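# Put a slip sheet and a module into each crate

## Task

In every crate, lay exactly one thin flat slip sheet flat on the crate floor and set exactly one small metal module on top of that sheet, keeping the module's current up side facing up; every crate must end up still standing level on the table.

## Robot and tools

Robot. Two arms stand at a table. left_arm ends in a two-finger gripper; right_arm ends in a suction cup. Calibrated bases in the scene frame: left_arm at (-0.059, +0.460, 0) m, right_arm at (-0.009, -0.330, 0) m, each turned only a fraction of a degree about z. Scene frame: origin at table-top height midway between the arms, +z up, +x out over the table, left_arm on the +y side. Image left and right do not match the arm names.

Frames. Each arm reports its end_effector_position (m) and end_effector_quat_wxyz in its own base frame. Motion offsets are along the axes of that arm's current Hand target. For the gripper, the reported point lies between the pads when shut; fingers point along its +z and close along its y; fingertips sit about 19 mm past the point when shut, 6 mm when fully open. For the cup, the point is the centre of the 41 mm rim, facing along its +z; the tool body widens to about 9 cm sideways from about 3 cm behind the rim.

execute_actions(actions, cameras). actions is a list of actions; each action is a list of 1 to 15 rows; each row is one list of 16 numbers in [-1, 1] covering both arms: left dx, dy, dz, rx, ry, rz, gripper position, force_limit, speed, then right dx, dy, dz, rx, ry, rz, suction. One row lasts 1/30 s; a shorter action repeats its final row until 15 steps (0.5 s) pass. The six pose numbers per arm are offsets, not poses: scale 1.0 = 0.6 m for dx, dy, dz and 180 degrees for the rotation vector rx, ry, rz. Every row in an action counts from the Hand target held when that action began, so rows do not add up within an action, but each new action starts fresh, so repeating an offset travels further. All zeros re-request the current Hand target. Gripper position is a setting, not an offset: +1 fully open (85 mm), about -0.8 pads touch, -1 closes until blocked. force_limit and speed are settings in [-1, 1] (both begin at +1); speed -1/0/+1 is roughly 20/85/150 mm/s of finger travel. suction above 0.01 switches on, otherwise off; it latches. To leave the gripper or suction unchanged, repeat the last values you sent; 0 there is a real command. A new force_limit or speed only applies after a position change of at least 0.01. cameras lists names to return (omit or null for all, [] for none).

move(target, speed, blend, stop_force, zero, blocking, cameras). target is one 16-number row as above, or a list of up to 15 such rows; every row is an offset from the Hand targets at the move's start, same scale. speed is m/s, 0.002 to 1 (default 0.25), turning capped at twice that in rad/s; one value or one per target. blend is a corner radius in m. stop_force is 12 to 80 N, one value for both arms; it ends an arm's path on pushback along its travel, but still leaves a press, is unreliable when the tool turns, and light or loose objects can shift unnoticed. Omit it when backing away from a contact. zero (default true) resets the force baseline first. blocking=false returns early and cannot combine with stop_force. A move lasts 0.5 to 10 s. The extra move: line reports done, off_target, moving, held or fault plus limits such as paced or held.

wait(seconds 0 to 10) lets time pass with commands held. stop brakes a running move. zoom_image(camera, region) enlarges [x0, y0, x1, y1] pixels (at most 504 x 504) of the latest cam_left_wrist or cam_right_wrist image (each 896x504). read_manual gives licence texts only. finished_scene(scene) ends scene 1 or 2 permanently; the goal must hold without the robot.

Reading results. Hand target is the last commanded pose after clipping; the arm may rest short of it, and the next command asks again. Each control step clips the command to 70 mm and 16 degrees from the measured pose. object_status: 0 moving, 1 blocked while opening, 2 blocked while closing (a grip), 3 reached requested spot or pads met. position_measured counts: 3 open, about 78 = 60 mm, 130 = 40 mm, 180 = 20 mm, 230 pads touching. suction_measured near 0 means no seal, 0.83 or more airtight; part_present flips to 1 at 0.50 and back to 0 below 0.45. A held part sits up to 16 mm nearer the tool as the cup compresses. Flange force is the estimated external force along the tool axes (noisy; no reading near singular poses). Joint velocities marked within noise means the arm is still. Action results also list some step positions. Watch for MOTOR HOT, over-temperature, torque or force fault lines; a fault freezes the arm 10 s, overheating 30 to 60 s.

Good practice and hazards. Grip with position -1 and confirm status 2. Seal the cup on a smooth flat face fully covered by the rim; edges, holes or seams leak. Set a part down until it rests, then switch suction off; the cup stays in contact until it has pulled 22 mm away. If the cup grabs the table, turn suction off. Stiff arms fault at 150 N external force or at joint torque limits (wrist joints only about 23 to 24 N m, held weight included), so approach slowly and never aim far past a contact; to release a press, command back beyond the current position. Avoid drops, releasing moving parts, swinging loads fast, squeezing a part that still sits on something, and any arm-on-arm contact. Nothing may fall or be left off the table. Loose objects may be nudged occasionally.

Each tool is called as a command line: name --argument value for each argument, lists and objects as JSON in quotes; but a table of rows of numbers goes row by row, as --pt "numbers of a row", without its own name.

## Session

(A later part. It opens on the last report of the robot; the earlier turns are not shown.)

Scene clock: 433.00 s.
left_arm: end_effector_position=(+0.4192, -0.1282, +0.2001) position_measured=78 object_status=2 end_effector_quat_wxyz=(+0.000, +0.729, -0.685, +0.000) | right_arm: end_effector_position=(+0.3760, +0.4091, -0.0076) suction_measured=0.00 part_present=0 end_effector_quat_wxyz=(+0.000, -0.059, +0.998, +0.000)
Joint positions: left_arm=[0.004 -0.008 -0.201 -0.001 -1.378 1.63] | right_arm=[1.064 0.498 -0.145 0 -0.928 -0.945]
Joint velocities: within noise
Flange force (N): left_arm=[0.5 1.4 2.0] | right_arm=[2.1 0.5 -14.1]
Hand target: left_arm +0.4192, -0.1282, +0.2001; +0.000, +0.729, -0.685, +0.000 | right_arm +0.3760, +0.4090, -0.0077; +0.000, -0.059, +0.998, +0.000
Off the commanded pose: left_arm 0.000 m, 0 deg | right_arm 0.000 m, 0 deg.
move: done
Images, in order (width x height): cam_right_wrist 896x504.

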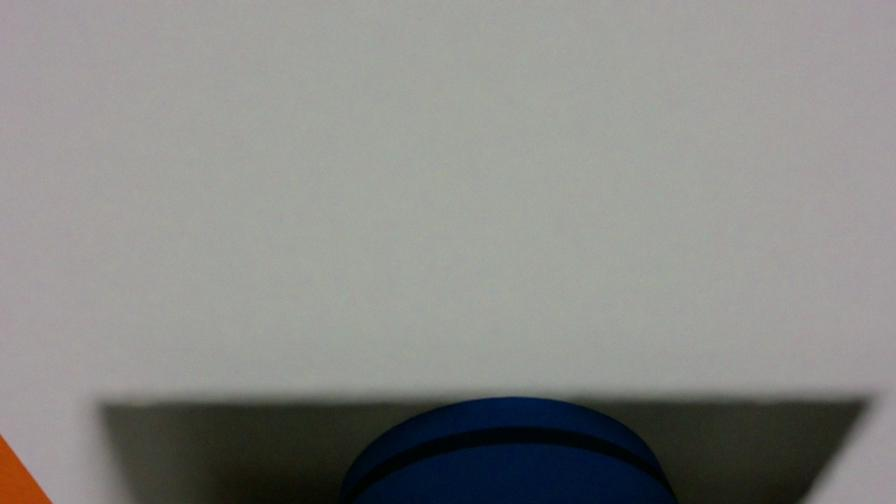

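move --pt "0 0 0 0 0 0 -1 -0.6 -1 0 0 -0.05 0 0 0 0" --pt "0 0 0 0 0 0 -1 -0.6 -1 0 0 -0.18 0 0 0 0" --pt "0 0 0 0 0 0 -1 -0.6 -1 -0.0855 -0.0143 -0.421 0 0 0.003 0" --speed '[0.08,0.25,0.35]' --blend '[0,0.03,0]' --cameras '["cam_right_wrist"]'

zoom_image --camera "cam_right_wrist" --region '[290, 20, 610, 350]'

Scene clock: 438.50 s.
left_arm: end_effector_position=(+0.4192, -0.1282, +0.2001) position_measured=78 object_status=2 end_effector_quat_wxyz=(+0.000, +0.729, -0.685, +0.000) | right_arm: end_effector_position=(+0.4279, +0.4065, +0.2449) suction_measured=0.00 part_present=0 end_effector_quat_wxyz=(+0.000, -0.054, +0.999, +0.000)
Joint positions: left_arm=[0.004 -0.008 -0.201 -0.001 -1.378 1.63] | right_arm=[0.982 0.366 0.3 0 -1.506 -0.873]
Joint velocities: within noise
Flange force (N): left_arm=[0.8 1.8 2.1] | right_arm=[1.2 0.4 0.9]
Hand target: left_arm +0.4192, -0.1282, +0.2001; +0.000, +0.729, -0.685, +0.000 | right_arm +0.4279, +0.4065, +0.2449; +0.000, -0.054, +0.999, +0.000
Off the commanded pose: left_arm 0.000 m, 0 deg | right_arm 0.000 m, 0 deg.
move: done
Images, in order (width x height): cam_right_wrist 896x504.

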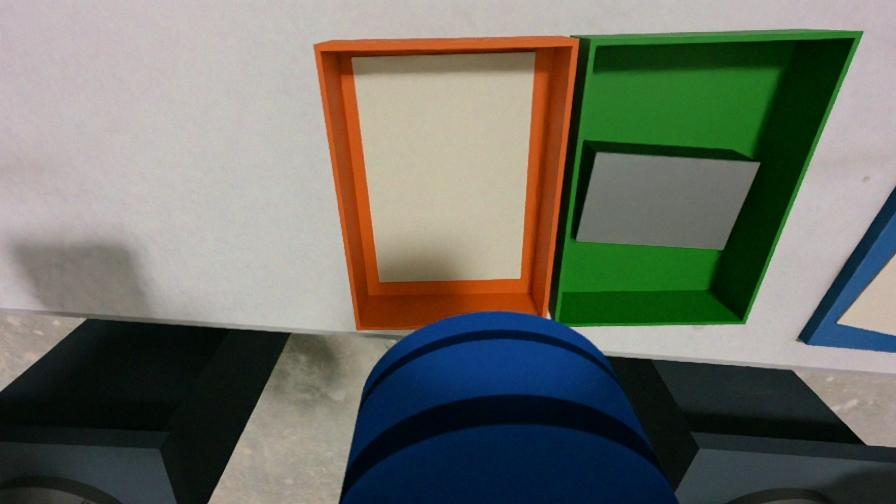

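Scaled by 1.527.

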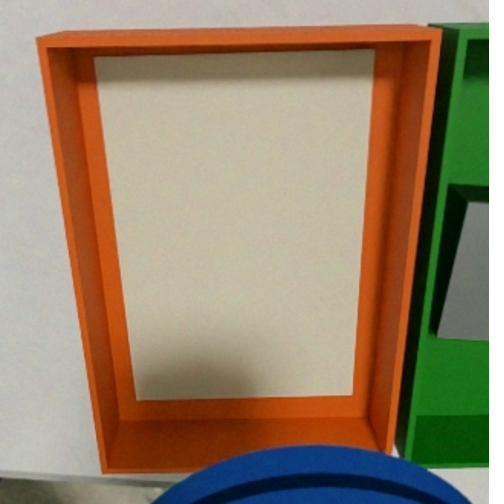

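move --pt "0.4414 -0.0005 0.1668 0 0 -0.0133 -1 -0.6 -1 0.0821 -0.6251 0.075 0 0 0.0711 0" --pt "0.4414 -0.0005 0.2502 0 0 -0.0133 -1 -0.6 -1 0.0821 -0.6251 0.075 0 0 0.0711 0" --speed '[0.3,0.12]' --blend '[0.02,0]'

Scene clock: 458.13 s.
left_arm: end_effector_position=(+0.4361, -0.3923, +0.0499) position_measured=78 object_status=2 end_effector_quat_wxyz=(+0.000, +0.743, -0.669, +0.000) | right_arm: end_effector_position=(+0.4197, +0.0283, +0.1999) suction_measured=0.00 part_present=0 end_effector_quat_wxyz=(+0.000, +0.057, +0.998, +0.000)
Joint positions: left_arm=[-0.509 0.47 0.017 -0.001 -1.118 2.185] | right_arm=[0.382 -0.045 -0.278 0 -1.337 -0.496]
Joint velocities: within noise
Flange force (N): left_arm=[-1.4 2.1 0.7] | right_arm=[0.6 0.8 -0.2]
Hand target: left_arm +0.4361, -0.3924, +0.0498; +0.000, +0.743, -0.669, +0.000 | right_arm +0.4197, +0.0283, +0.1999; +0.000, +0.057, +0.998, +0.000
Off the commanded pose: left_arm 0.000 m, 0 deg | right_arm 0.000 m, 0 deg.
move: done

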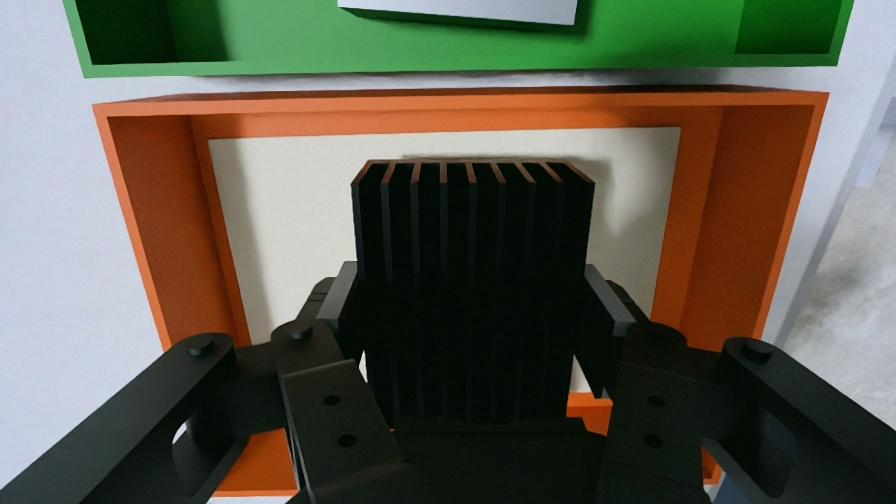

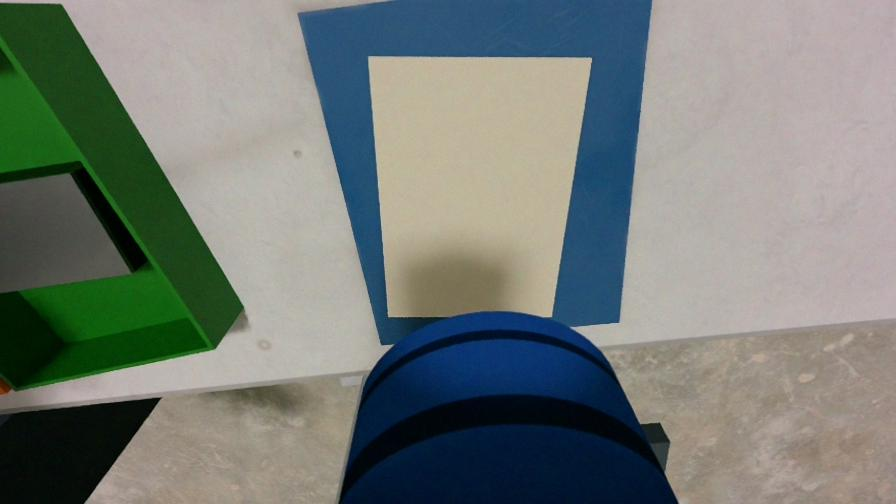

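move --target '[0,0,0.038,0,0,0,-1,-0.6,-1,0,0,0,0,0,0,0]' --speed 0.02 --stop_force 12 --cameras '["cam_left_wrist"]'

Scene clock: 461.80 s.
left_arm: end_effector_position=(+0.4362, -0.3924, +0.0316) position_measured=78 object_status=2 end_effector_quat_wxyz=(+0.000, +0.743, -0.669, +0.000) | right_arm: end_effector_position=(+0.4197, +0.0283, +0.1999) suction_measured=0.00 part_present=0 end_effector_quat_wxyz=(+0.000, +0.057, +0.998, +0.000)
Joint positions: left_arm=[-0.509 0.49 -0.001 -0.001 -1.08 2.185] | right_arm=[0.382 -0.045 -0.278 0 -1.337 -0.496]
Joint velocities: within noise
Flange force (N): left_arm=[-5.2 3.7 -30.1] | right_arm=[1.1 1.0 -0.9]
Hand target: left_arm +0.4362, -0.3924, +0.0316; +0.000, +0.743, -0.669, +0.000 (not the last commanded pose) | right_arm +0.4197, +0.0283, +0.1999; +0.000, +0.057, +0.998, +0.000
Off the commanded pose: left_arm 0.005 m, 0 deg | right_arm 0.000 m, 0 deg.
move: contact (left_arm)
Images, in order (width x height): cam_left_wrist 896x504.

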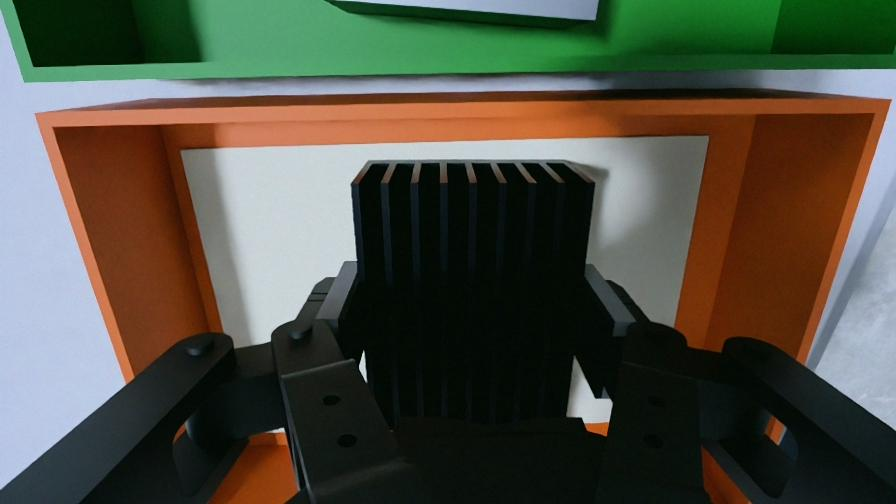

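move --target '[0,0,-0.0022,0,0,0,-1,-0.6,-1,0,0,0,0,0,0,0]' --speed 0.02 --cameras '[]'

move --target '[0,0,0,0,0,0,1,-0.6,-0.4,0,0,0,0,0,0,0]' --cameras '["cam_left_wrist"]'

Scene clock: 465.83 s.
left_arm: end_effector_position=(+0.4362, -0.3924, +0.0329) position_measured=78 object_status=2 end_effector_quat_wxyz=(+0.000, +0.743, -0.669, +0.000) | right_arm: end_effector_position=(+0.4197, +0.0283, +0.1999) suction_measured=0.00 part_present=0 end_effector_quat_wxyz=(+0.000, +0.057, +0.998, +0.000)
Joint positions: left_arm=[-0.509 0.489 0 -0.001 -1.083 2.185] | right_arm=[0.382 -0.045 -0.278 0 -1.337 -0.496]
Joint velocities: within noise
Flange force (N): left_arm=[-1.6 3.3 0.2] | right_arm=[0.5 1.0 -0.9]
Hand target: left_arm +0.4362, -0.3924, +0.0329; +0.000, +0.743, -0.669, +0.000 | right_arm +0.4197, +0.0283, +0.1999; +0.000, +0.057, +0.998, +0.000
Off the commanded pose: left_arm 0.000 m, 0 deg | right_arm 0.000 m, 0 deg.
move: done
No camera images: "cameras" was empty.

Scene clock: 466.63 s.
left_arm: end_effector_position=(+0.4362, -0.3924, +0.0329) position_measured=3 object_status=3 end_effector_quat_wxyz=(+0.000, +0.743, -0.669, +0.000) | right_arm: end_effector_position=(+0.4197, +0.0283, +0.1999) suction_measured=0.00 part_present=0 end_effector_quat_wxyz=(+0.000, +0.057, +0.998, +0.000)
Joint positions: left_arm=[-0.509 0.489 0 -0.001 -1.083 2.185] | right_arm=[0.382 -0.045 -0.278 0 -1.337 -0.496]
Joint velocities: within noise
Flange force (N): left_arm=[-1.9 2.7 -2.0] | right_arm=[1.2 1.0 -0.2]
Hand target: left_arm +0.4362, -0.3924, +0.0329; +0.000, +0.743, -0.669, +0.000 | right_arm +0.4197, +0.0283, +0.1999; +0.000, +0.057, +0.998, +0.000
Off the commanded pose: left_arm 0.000 m, 0 deg | right_arm 0.000 m, 0 deg.
move: done
Images, in order (width x height): cam_left_wrist 896x504.

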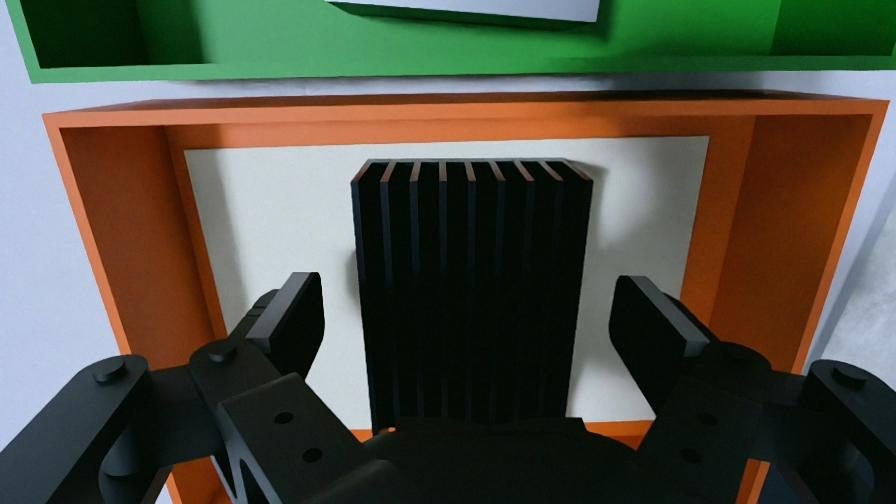

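zoom_image --camera "cam_left_wrist" --region '[300, 100, 640, 460]'

move --target '[0,0,-0.2,0,0,0,1,-0.6,-0.4,0,0,0,0,0,0,0]' --speed 0.2

zoom_image --camera "cam_right_wrist" --region '[340, 30, 480, 110]'

zoom_image --camera "cam_right_wrist" --region '[520, 30, 660, 110]'

zoom_image --camera "cam_right_wrist" --region '[340, 270, 480, 350]'

zoom_image --camera "cam_right_wrist" --region '[500, 270, 640, 350]'

Scaled by 1.400.

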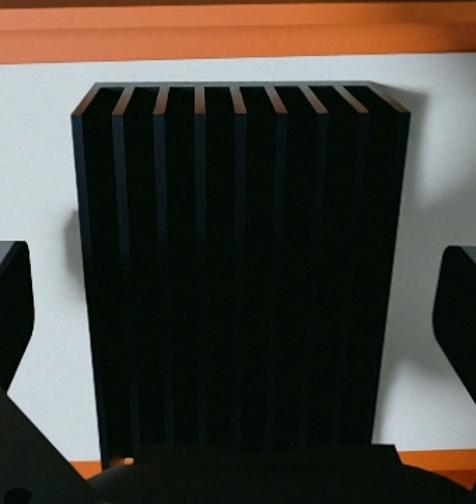

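Scene clock: 502.27 s.
left_arm: end_effector_position=(+0.4361, -0.3925, +0.1529) position_measured=3 object_status=3 end_effector_quat_wxyz=(+0.000, +0.743, -0.669, +0.000) | right_arm: end_effector_position=(+0.4197, +0.0283, +0.1999) suction_measured=0.00 part_present=0 end_effector_quat_wxyz=(+0.000, +0.057, +0.998, +0.000)
Joint positions: left_arm=[-0.51 0.385 0.151 0 -1.337 2.185] | right_arm=[0.382 -0.045 -0.278 0 -1.337 -0.496]
Joint velocities: within noise
Flange force (N): left_arm=[-1.7 3.0 -0.9] | right_arm=[2.1 1.5 -0.4]
Hand target: left_arm +0.4362, -0.3925, +0.1529; +0.000, +0.743, -0.669, +0.000 | right_arm +0.4197, +0.0283, +0.1999; +0.000, +0.057, +0.998, +0.000
Off the commanded pose: left_arm 0.000 m, 0 deg | right_arm 0.000 m, 0 deg.
move: done

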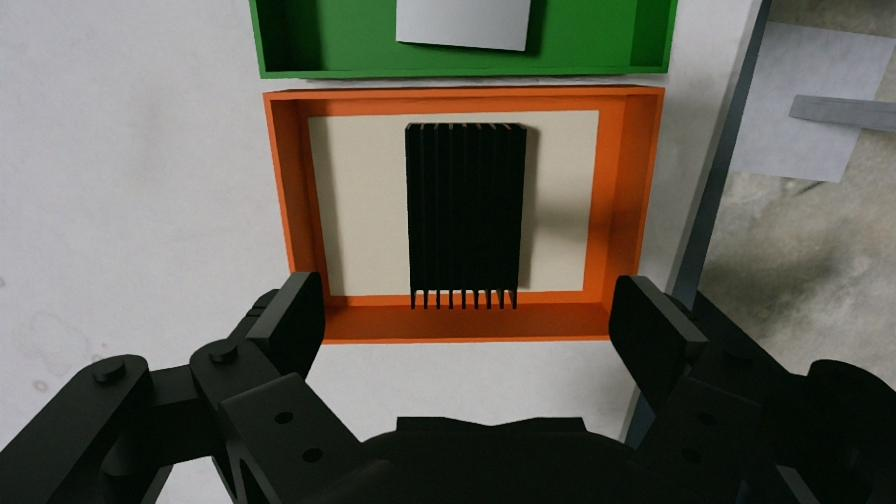

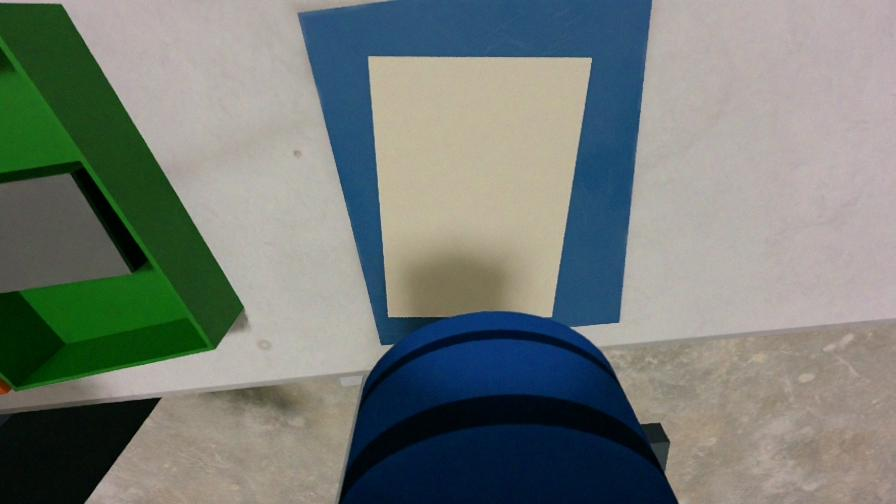

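Scaled by 3.600.

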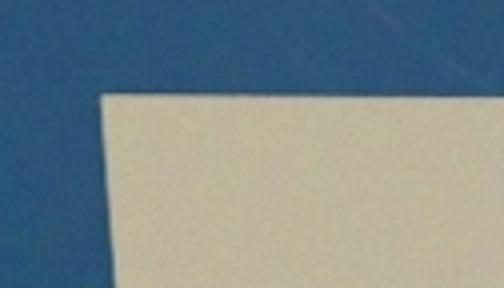

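Scaled by 3.600.

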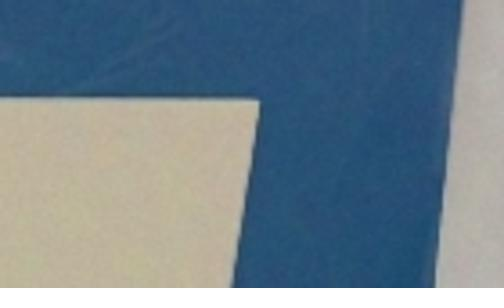

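Scaled by 3.600.

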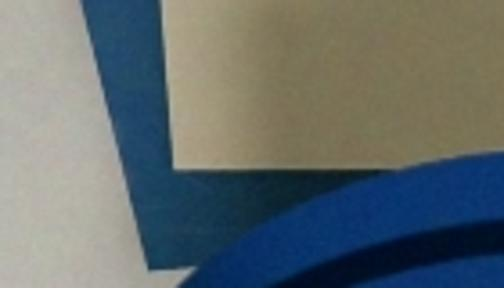

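Scaled by 3.600.

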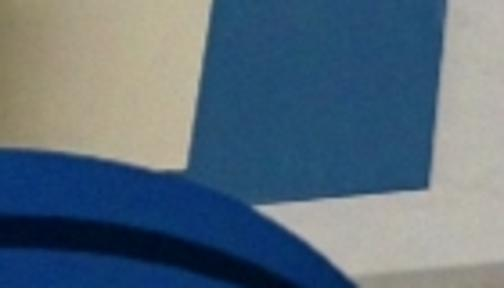

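move --target '[0,0,0,0,0,0,1,-0.6,-0.4,0.0833,-0.0132,0.2832,0,0,0,0]' --speed 0.2 --cameras '["cam_right_wrist"]'

move --target '[0,0,0,0,0,0,1,-0.6,-0.4,0,0,0.0465,0,0,0,1]' --speed 0.03 --stop_force 15 --cameras '["cam_right_wrist"]'

Scene clock: 531.63 s.
left_arm: end_effector_position=(+0.4362, -0.3925, +0.1529) position_measured=3 object_status=3 end_effector_quat_wxyz=(+0.000, +0.743, -0.669, +0.000) | right_arm: end_effector_position=(+0.3692, +0.0262, +0.0300) suction_measured=0.00 part_present=0 end_effector_quat_wxyz=(+0.000, +0.057, +0.998, +0.000)
Joint positions: left_arm=[-0.51 0.385 0.151 0 -1.337 2.185] | right_arm=[0.43 0.028 -0.65 0 -0.892 -0.544]
Joint velocities: within noise
Flange force (N): left_arm=[-2.0 3.3 -0.8] | right_arm=[2.4 1.7 -0.9]
Hand target: left_arm +0.4362, -0.3925, +0.1529; +0.000, +0.743, -0.669, +0.000 | right_arm +0.3692, +0.0262, +0.0300; +0.000, +0.057, +0.998, +0.000
Off the commanded pose: left_arm 0.000 m, 0 deg | right_arm 0.000 m, 0 deg.
move: done
Images, in order (width x height): cam_right_wrist 896x504.

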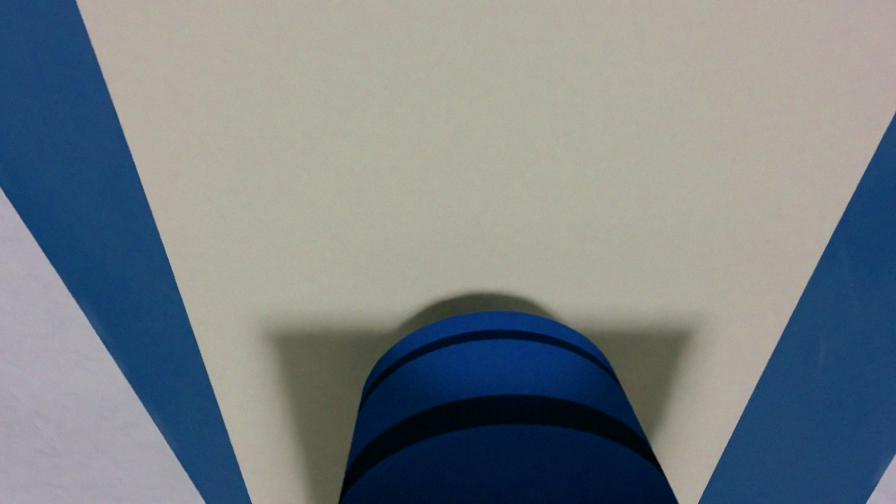

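Scene clock: 533.23 s.
left_arm: end_effector_position=(+0.4362, -0.3925, +0.1529) position_measured=3 object_status=3 end_effector_quat_wxyz=(+0.000, +0.743, -0.669, +0.000) | right_arm: end_effector_position=(+0.3692, +0.0262, +0.0021) suction_measured=0.95 part_present=1 end_effector_quat_wxyz=(+0.000, +0.057, +0.998, +0.000)
Joint positions: left_arm=[-0.51 0.385 0.151 0 -1.337 2.185] | right_arm=[0.43 0.085 -0.675 0 -0.81 -0.544]
Joint velocities: within noise
Flange force (N): left_arm=[-2.0 3.0 -0.6] | right_arm=[1.3 0.7 -0.5]
Hand target: left_arm +0.4362, -0.3925, +0.1529; +0.000, +0.743, -0.669, +0.000 | right_arm +0.3692, +0.0262, +0.0021; +0.000, +0.057, +0.998, +0.000
Off the commanded pose: left_arm 0.000 m, 0 deg | right_arm 0.000 m, 0 deg.
move: done
Images, in order (width x height): cam_right_wrist 896x504.

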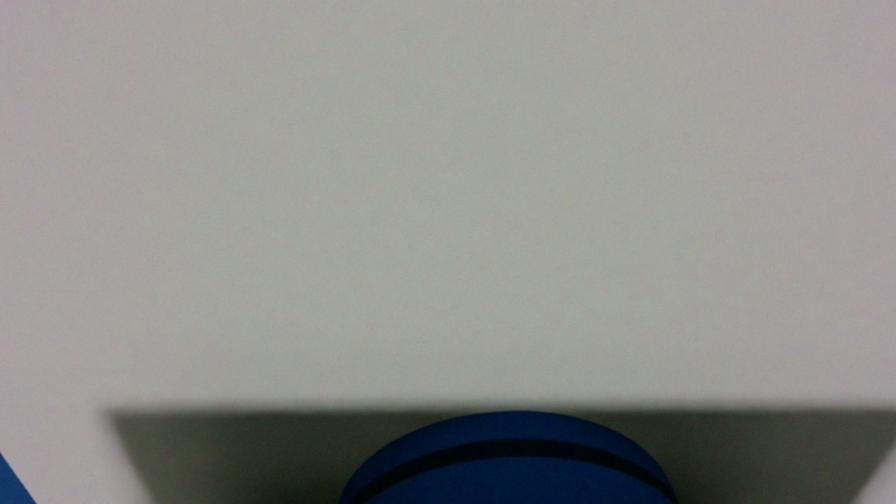

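move --pt "0 0 0 0 0 0 1 -0.6 -0.4 0 0 -0.025 0 0 0 1" --pt "0 0 0 0 0 0 1 -0.6 -0.4 0 0 -0.15 0 0 0 1" --pt "0.2304 0 -0.0285 0 0 0.0233 1 -0.6 -0.4 -0.0975 -0.4018 -0.2467 0 0 0 1" --speed '[0.05,0.2,0.3]' --blend '[0,0.03,0]'

zoom_image --camera "cam_left_wrist" --region '[240, 0, 740, 400]'

Scene clock: 542.47 s.
left_arm: end_effector_position=(+0.4506, -0.5299, +0.1699) position_measured=3 object_status=3 end_effector_quat_wxyz=(+0.000, +0.718, -0.696, +0.000) | right_arm: end_effector_position=(+0.3998, -0.2200, +0.1502) suction_measured=0.95 part_present=1 end_effector_quat_wxyz=(+0.000, +0.057, +0.998, +0.000)
Joint positions: left_arm=[-0.678 0.669 0.612 0 -1.514 2.281] | right_arm=[-0.214 0.082 -0.27 0 -1.218 0.1]
Joint velocities: within noise
Flange force (N): left_arm=[-4.8 4.9 0.0] | right_arm=[-0.7 0.6 0.3]
Hand target: left_arm +0.4506, -0.5300, +0.1699; +0.000, +0.718, -0.696, +0.000 | right_arm +0.3998, -0.2200, +0.1502; +0.000, +0.057, +0.998, +0.000
Off the commanded pose: left_arm 0.000 m, 0 deg | right_arm 0.000 m, 0 deg.
move: done

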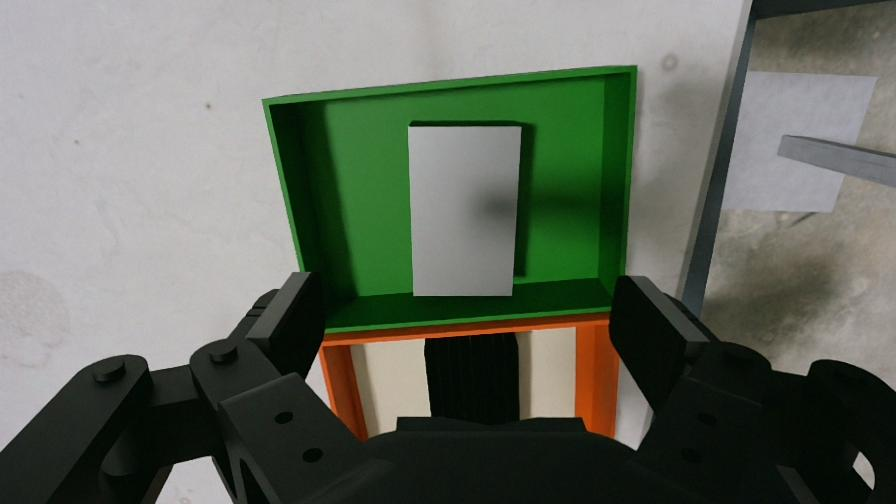

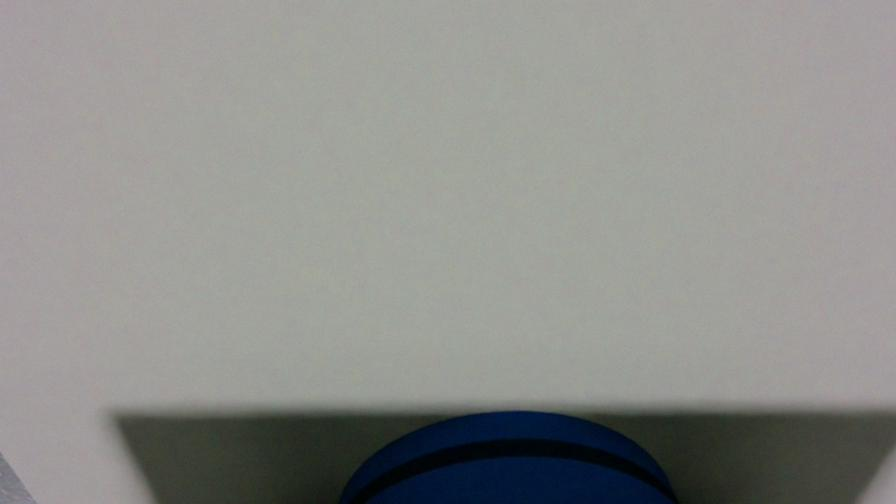

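Scaled by 1.008.

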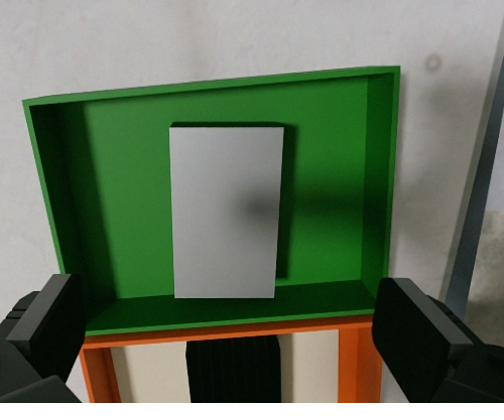

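move --target '[-0.0172,0.0072,0.1667,0,0,0,1,-0.6,-0.4,0,0,0,0,0,0,1]' --speed 0.2 --cameras '["cam_left_wrist"]'

Scene clock: 552.83 s.
left_arm: end_effector_position=(+0.4460, -0.5197, +0.0700) position_measured=3 object_status=3 end_effector_quat_wxyz=(+0.000, +0.718, -0.696, +0.000) | right_arm: end_effector_position=(+0.3998, -0.2200, +0.1502) suction_measured=0.95 part_present=1 end_effector_quat_wxyz=(+0.000, +0.057, +0.998, +0.000)
Joint positions: left_arm=[-0.671 0.685 0.403 0 -1.288 2.273] | right_arm=[-0.214 0.082 -0.27 0 -1.218 0.1]
Joint velocities: within noise
Flange force (N): left_arm=[-2.6 3.3 -1.7] | right_arm=[-0.1 2.1 0.0]
Hand target: left_arm +0.4460, -0.5197, +0.0699; +0.000, +0.718, -0.696, +0.000 | right_arm +0.3998, -0.2200, +0.1502; +0.000, +0.057, +0.998, +0.000
Off the commanded pose: left_arm 0.000 m, 0 deg | right_arm 0.000 m, 0 deg.
move: done
Images, in order (width x height): cam_left_wrist 896x504.

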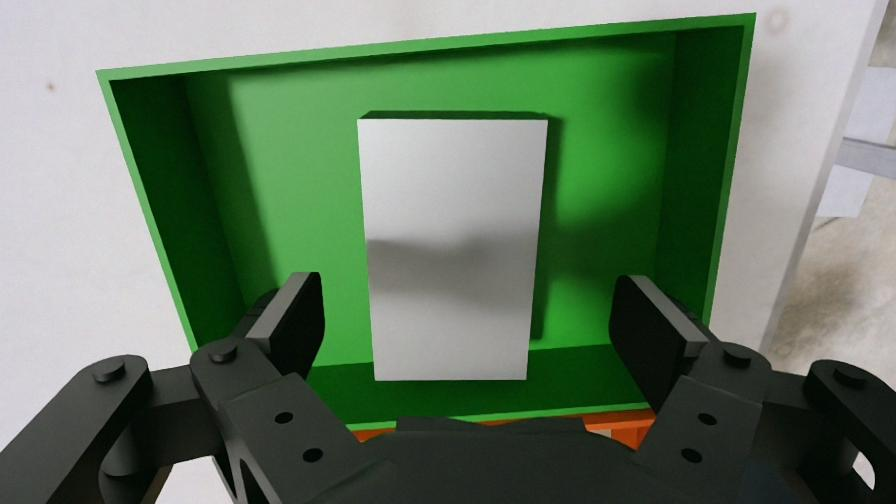

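move --pt "0 -0.007 0.01 0 0 0 1 -0.6 -0.4 0 0 0 0 0 0 1" --pt "0 -0.007 0.0598 0 0 0 1 -0.6 -0.4 0 0 0 0 0 0 1" --speed 0.06 --stop_force 20 --cameras '["cam_left_wrist"]'

Scene clock: 566.07 s.
left_arm: end_effector_position=(+0.4502, -0.5196, +0.0340) position_measured=3 object_status=3 end_effector_quat_wxyz=(+0.000, +0.718, -0.696, +0.000) | right_arm: end_effector_position=(+0.3998, -0.2200, +0.1502) suction_measured=0.95 part_present=1 end_effector_quat_wxyz=(+0.000, +0.057, +0.998, +0.000)
Joint positions: left_arm=[-0.667 0.722 0.374 -0.001 -1.224 2.269] | right_arm=[-0.214 0.082 -0.27 0 -1.218 0.1]
Joint velocities: within noise
Flange force (N): left_arm=[-3.3 4.1 -1.8] | right_arm=[-0.4 1.0 -0.4]
Hand target: left_arm +0.4502, -0.5196, +0.0340; +0.000, +0.718, -0.696, +0.000 | right_arm +0.3998, -0.2200, +0.1502; +0.000, +0.057, +0.998, +0.000
Off the commanded pose: left_arm 0.000 m, 0 deg | right_arm 0.000 m, 0 deg.
move: done
Images, in order (width x height): cam_left_wrist 896x504.

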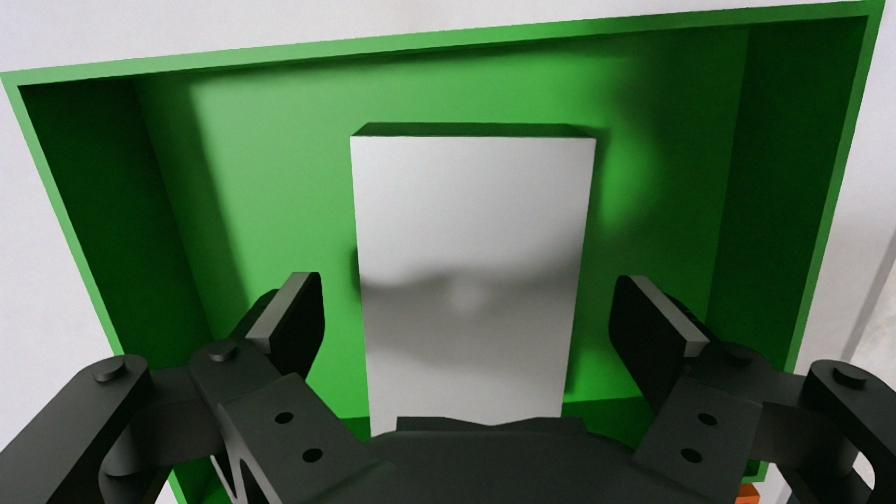

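move --target '[0,0,0,0,0,0,-1,-0.6,-1,0,0,0,0,0,0,1]' --cameras '["cam_left_wrist"]'

Scene clock: 570.27 s.
left_arm: end_effector_position=(+0.4502, -0.5196, +0.0340) position_measured=78 object_status=2 end_effector_quat_wxyz=(+0.000, +0.718, -0.696, +0.000) | right_arm: end_effector_position=(+0.3998, -0.2200, +0.1502) suction_measured=0.95 part_present=1 end_effector_quat_wxyz=(+0.000, +0.057, +0.998, +0.000)
Joint positions: left_arm=[-0.667 0.722 0.374 0 -1.224 2.269] | right_arm=[-0.214 0.082 -0.27 0 -1.218 0.1]
Joint velocities: within noise
Flange force (N): left_arm=[-4.0 3.8 -12.6] | right_arm=[0.5 1.9 0.0]
Hand target: left_arm +0.4502, -0.5196, +0.0340; +0.000, +0.718, -0.696, +0.000 | right_arm +0.3998, -0.2200, +0.1502; +0.000, +0.057, +0.998, +0.000
Off the commanded pose: left_arm 0.000 m, 0 deg | right_arm 0.000 m, 0 deg.
move: done
Images, in order (width x height): cam_left_wrist 896x504.

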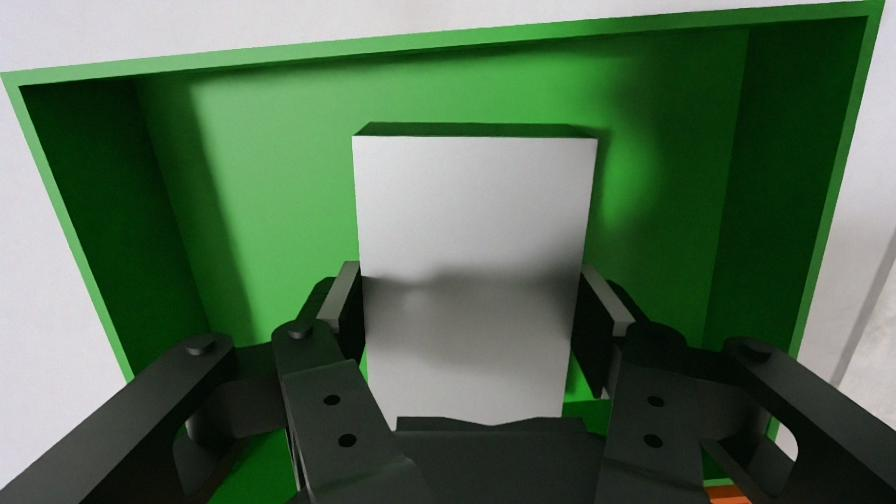

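move --pt "0 0 -0.02 0 0 0 -1 -0.6 -1 0 0 0 0 0 0 1" --pt "0 0 -0.2767 0 0 0 -1 -0.6 -1 0 0 0 0 0 0 1" --pt "-0.6505 0.03 -0.2767 0 0 -0.0278 -1 -0.6 -1 0.107 0.8077 0.0837 0 0 -0.0739 1" --speed '[0.04,0.2,0.3]' --blend '[0,0.03,0]'

Scene clock: 614.03 s.
left_arm: end_effector_position=(+0.4199, -0.1301, +0.2002) position_measured=78 object_status=2 end_effector_quat_wxyz=(+0.000, +0.748, -0.664, +0.000) | right_arm: end_effector_position=(+0.3913, +0.2688, +0.0999) suction_measured=0.95 part_present=1 end_effector_quat_wxyz=(+0.000, -0.059, +0.998, +0.000)
Joint positions: left_arm=[-0.001 -0.005 -0.198 0 -1.378 1.69] | right_arm=[0.879 0.178 -0.289 0 -1.104 -0.762]
Joint velocities: within noise
Flange force (N): left_arm=[0.7 1.9 1.6] | right_arm=[-0.7 0.9 -0.2]
Hand target: left_arm +0.4199, -0.1301, +0.2002; +0.000, +0.748, -0.664, +0.000 | right_arm +0.3913, +0.2688, +0.0999; +0.000, -0.059, +0.998, +0.000
Off the commanded pose: left_arm 0.000 m, 0 deg | right_arm 0.000 m, 0 deg.
move: done

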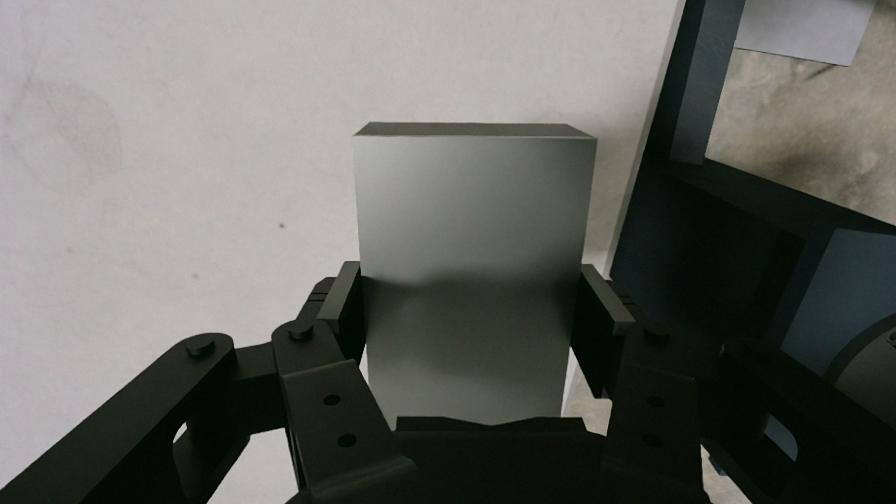

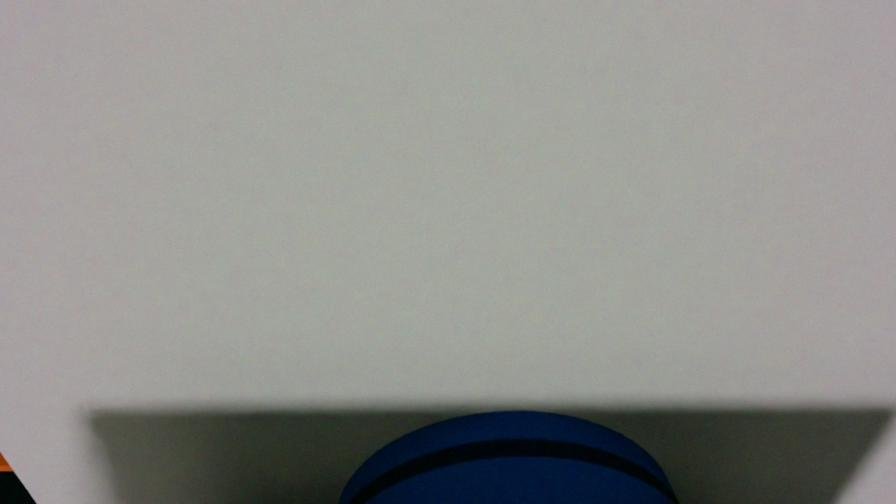

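move --target '[0,0,0,0,0,0,-1,-0.6,-1,0,0,0.1807,0,0,0,1]' --speed 0.04 --stop_force 12 --cameras '["cam_right_wrist"]'

Scene clock: 618.73 s.
left_arm: end_effector_position=(+0.4199, -0.1301, +0.2002) position_measured=78 object_status=2 end_effector_quat_wxyz=(+0.000, +0.748, -0.664, +0.000) | right_arm: end_effector_position=(+0.3913, +0.2688, -0.0085) suction_measured=0.95 part_present=1 end_effector_quat_wxyz=(+0.000, -0.059, +0.998, +0.000)
Joint positions: left_arm=[-0.001 -0.005 -0.198 0 -1.378 1.69] | right_arm=[0.879 0.336 -0.391 0 -0.844 -0.762]
Joint velocities: within noise
Flange force (N): left_arm=[1.3 1.4 1.1] | right_arm=[1.2 1.0 0.2]
Hand target: left_arm +0.4199, -0.1301, +0.2002; +0.000, +0.748, -0.664, +0.000 | right_arm +0.3913, +0.2688, -0.0085; +0.000, -0.059, +0.998, +0.000
Off the commanded pose: left_arm 0.000 m, 0 deg | right_arm 0.000 m, 0 deg.
move: done
Images, in order (width x height): cam_right_wrist 896x504.

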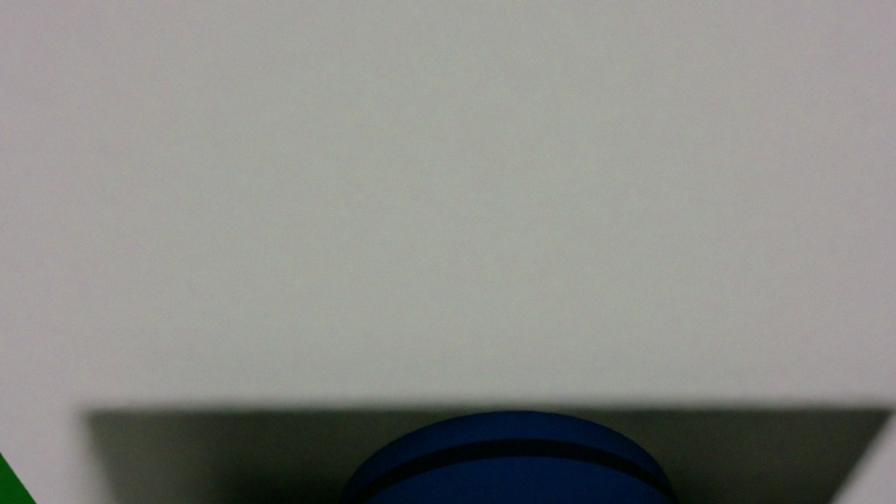

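Inside the crate without rim contact. Release and raise.

move --target '[0,0,0,0,0,0,-1,-0.6,-1,0,0,0,0,0,0,0]' --cameras '[]'

move --pt "0 0 0 0 0 0 -1 -0.6 -1 0 0 -0.05 0 0 0 0" --pt "0 0 0 0 0 0 -1 -0.6 -1 0 0 -0.18 0 0 0 0" --pt "0 0 0 0 0 0 -1 -0.6 -1 -0.0855 -0.0143 -0.421 0 0 0.003 0" --speed '[0.08,0.25,0.35]' --blend '[0,0.03,0]' --cameras '["cam_right_wrist"]'

zoom_image --camera "cam_right_wrist" --region '[240, 0, 700, 350]'

Scene clock: 622.20 s.
left_arm: end_effector_position=(+0.4199, -0.1301, +0.2002) position_measured=78 object_status=2 end_effector_quat_wxyz=(+0.000, +0.748, -0.664, +0.000) | right_arm: end_effector_position=(+0.3914, +0.2687, -0.0085) suction_measured=0.00 part_present=0 end_effector_quat_wxyz=(+0.000, -0.059, +0.998, +0.000)
Joint positions: left_arm=[-0.001 -0.005 -0.198 0 -1.378 1.69] | right_arm=[0.879 0.336 -0.391 0 -0.844 -0.762]
Joint velocities: within noise
Flange force (N): left_arm=[0.6 1.6 1.5] | right_arm=[2.9 1.5 -16.4]
Hand target: left_arm +0.4199, -0.1301, +0.2002; +0.000, +0.748, -0.664, +0.000 | right_arm +0.3913, +0.2688, -0.0085; +0.000, -0.059, +0.998, +0.000
Off the commanded pose: left_arm 0.000 m, 0 deg | right_arm 0.000 m, 0 deg.
move: done
No camera images: "cameras" was empty.

Scene clock: 623.90 s.
left_arm: end_effector_position=(+0.4199, -0.1301, +0.2002) position_measured=78 object_status=2 end_effector_quat_wxyz=(+0.000, +0.748, -0.664, +0.000) | right_arm: end_effector_position=(+0.4432, +0.2663, +0.2441) suction_measured=0.00 part_present=0 end_effector_quat_wxyz=(+0.000, -0.054, +0.999, +0.000)
Joint positions: left_arm=[-0.001 -0.005 -0.198 0 -1.378 1.69] | right_arm=[0.795 0.18 0.065 0 -1.456 -0.687]
Joint velocities: within noise
Flange force (N): left_arm=[0.8 1.5 1.4] | right_arm=[1.5 0.1 0.7]
Hand target: left_arm +0.4199, -0.1301, +0.2002; +0.000, +0.748, -0.664, +0.000 | right_arm +0.4432, +0.2663, +0.2441; +0.000, -0.054, +0.999, +0.000
Off the commanded pose: left_arm 0.000 m, 0 deg | right_arm 0.000 m, 0 deg.
move: done
Images, in order (width x height): cam_right_wrist 896x504.

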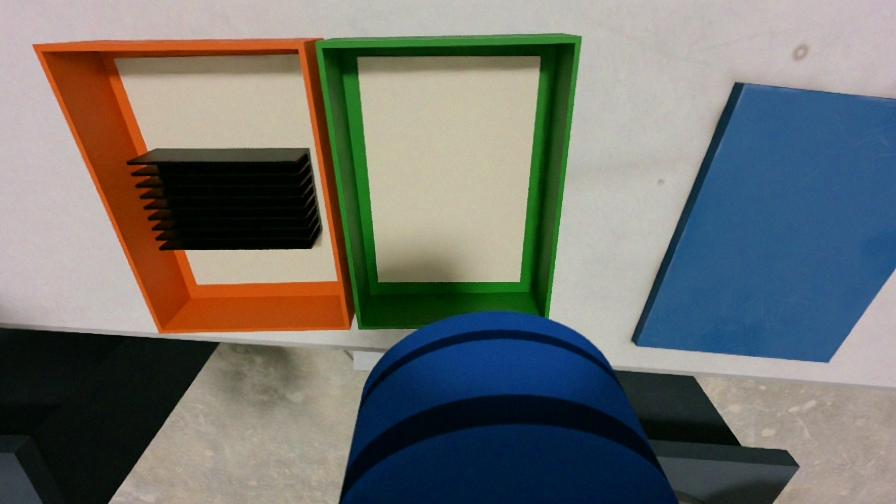

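Scaled by 1.096.

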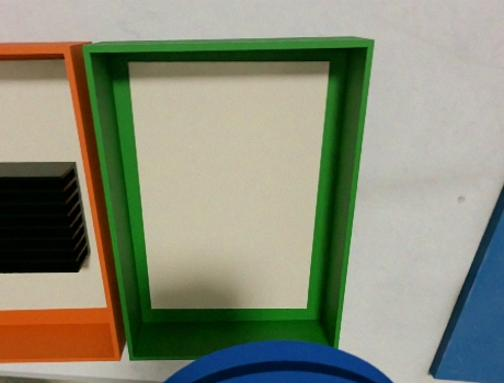

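move --pt "0.6573 0.0205 0.167 0 0 0 -1 -0.6 -1 0.1658 -0.8475 0.0735 0 0 0 0" --pt "0.6573 0.0205 0.242 0 0 0 -1 -0.6 -1 0.1658 -0.8475 0.0735 0 0 0 0" --speed '[0.3,0.12]' --blend '[0.02,0]' --cameras '["cam_left_wrist"]'

Scene clock: 632.10 s.
left_arm: end_effector_position=(+0.4545, -0.5231, +0.0549) position_measured=78 object_status=2 end_effector_quat_wxyz=(+0.000, +0.748, -0.664, +0.000) | right_arm: end_effector_position=(+0.3993, -0.2500, +0.2000) suction_measured=0.00 part_present=0 end_effector_quat_wxyz=(+0.000, -0.054, +0.999, +0.000)
Joint positions: left_arm=[-0.667 0.718 0.419 -0.001 -1.272 2.357] | right_arm=[-0.28 0.084 -0.148 0 -1.339 0.388]
Joint velocities: within noise
Flange force (N): left_arm=[-3.1 3.6 0.4] | right_arm=[-0.3 1.1 -0.2]
Hand target: left_arm +0.4544, -0.5231, +0.0549; +0.000, +0.748, -0.664, +0.000 | right_arm +0.3993, -0.2500, +0.2000; +0.000, -0.054, +0.999, +0.000
Off the commanded pose: left_arm 0.000 m, 0 deg | right_arm 0.000 m, 0 deg.
move: done
Images, in order (width x height): cam_left_wrist 896x504.

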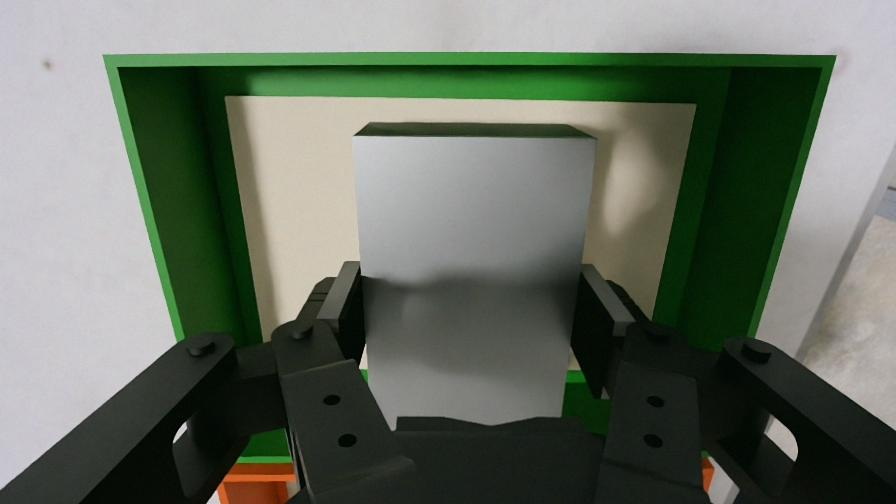

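move --target '[0.0025,0,0.0415,0,0,0,-1,-0.6,-1,0,0,0,0,0,0,0]' --speed 0.02 --stop_force 12 --cameras '["cam_left_wrist"]'

Scene clock: 638.93 s.
left_arm: end_effector_position=(+0.4546, -0.5244, +0.0357) position_measured=78 object_status=2 end_effector_quat_wxyz=(+0.000, +0.748, -0.664, +0.000) | right_arm: end_effector_position=(+0.3993, -0.2500, +0.2000) suction_measured=0.00 part_present=0 end_effector_quat_wxyz=(+0.000, -0.054, +0.999, +0.000)
Joint positions: left_arm=[-0.668 0.736 0.403 0 -1.237 2.358] | right_arm=[-0.28 0.084 -0.148 0 -1.339 0.388]
Joint velocities: within noise
Flange force (N): left_arm=[-8.1 2.1 -27.8] | right_arm=[0.0 2.1 0.2]
Hand target: left_arm +0.4546, -0.5244, +0.0356; +0.000, +0.748, -0.664, +0.000 (not the last commanded pose) | right_arm +0.3993, -0.2500, +0.2000; +0.000, -0.054, +0.999, +0.000
Off the commanded pose: left_arm 0.006 m, 0 deg | right_arm 0.000 m, 0 deg.
move: contact (left_arm)
Images, in order (width x height): cam_left_wrist 896x504.

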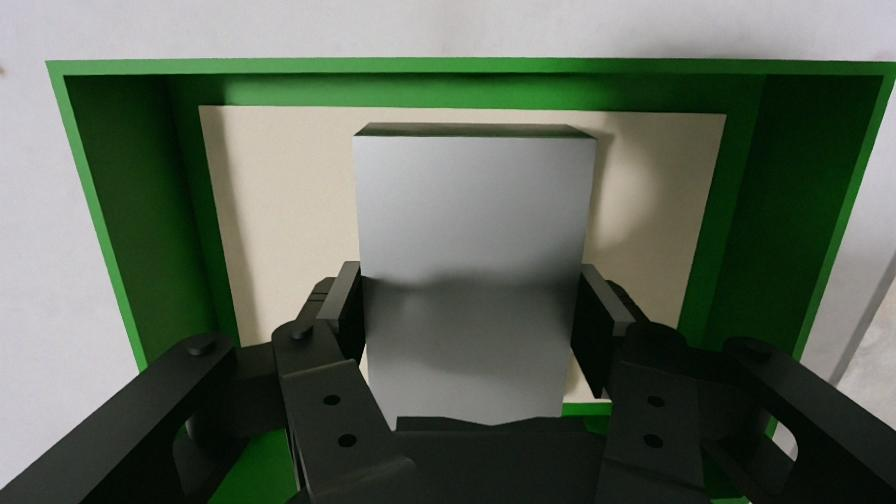

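move --target '[0,0,-0.002,0,0,0,-1,-0.6,-1,0,0,0,0,0,0,0]' --speed 0.02 --cameras '[]'

move --target '[0,0,0,0,0,0,1,-0.6,-0.6,0,0,0,0,0,0,0]' --cameras '["cam_left_wrist"]'

Scene clock: 641.73 s.
left_arm: end_effector_position=(+0.4546, -0.5244, +0.0368) position_measured=78 object_status=2 end_effector_quat_wxyz=(+0.000, +0.748, -0.664, +0.000) | right_arm: end_effector_position=(+0.3993, -0.2500, +0.2000) suction_measured=0.00 part_present=0 end_effector_quat_wxyz=(+0.000, -0.054, +0.999, +0.000)
Joint positions: left_arm=[-0.668 0.735 0.404 0 -1.239 2.358] | right_arm=[-0.28 0.084 -0.148 0 -1.339 0.388]
Joint velocities: within noise
Flange force (N): left_arm=[-4.2 3.7 -0.1] | right_arm=[0.0 1.5 -0.1]
Hand target: left_arm +0.4546, -0.5244, +0.0368; +0.000, +0.748, -0.664, +0.000 | right_arm +0.3993, -0.2500, +0.2000; +0.000, -0.054, +0.999, +0.000
Off the commanded pose: left_arm 0.000 m, 0 deg | right_arm 0.000 m, 0 deg.
move: done
No camera images: "cameras" was empty.

Scene clock: 642.67 s.
left_arm: end_effector_position=(+0.4547, -0.5244, +0.0369) position_measured=3 object_status=0 end_effector_quat_wxyz=(+0.000, +0.748, -0.664, +0.000) | right_arm: end_effector_position=(+0.3993, -0.2500, +0.2000) suction_measured=0.00 part_present=0 end_effector_quat_wxyz=(+0.000, -0.054, +0.999, +0.000)
Joint positions: left_arm=[-0.668 0.735 0.404 0 -1.239 2.358] | right_arm=[-0.28 0.084 -0.148 0 -1.339 0.388]
Joint velocities: within noise
Flange force (N): left_arm=[-3.8 3.6 -1.8] | right_arm=[-0.3 1.4 -0.4]
Hand target: left_arm +0.4546, -0.5244, +0.0368; +0.000, +0.748, -0.664, +0.000 | right_arm +0.3993, -0.2500, +0.2000; +0.000, -0.054, +0.999, +0.000
Off the commanded pose: left_arm 0.000 m, 0 deg | right_arm 0.000 m, 0 deg.
move: done
Images, in order (width x height): cam_left_wrist 896x504.

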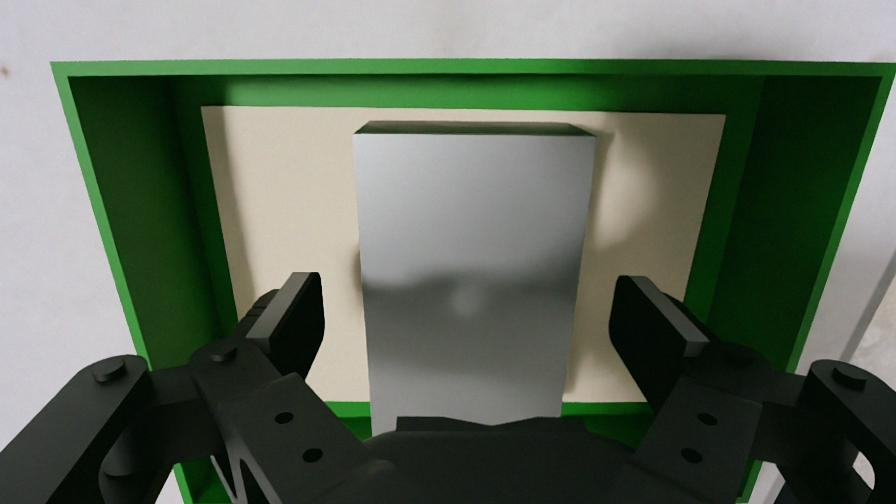

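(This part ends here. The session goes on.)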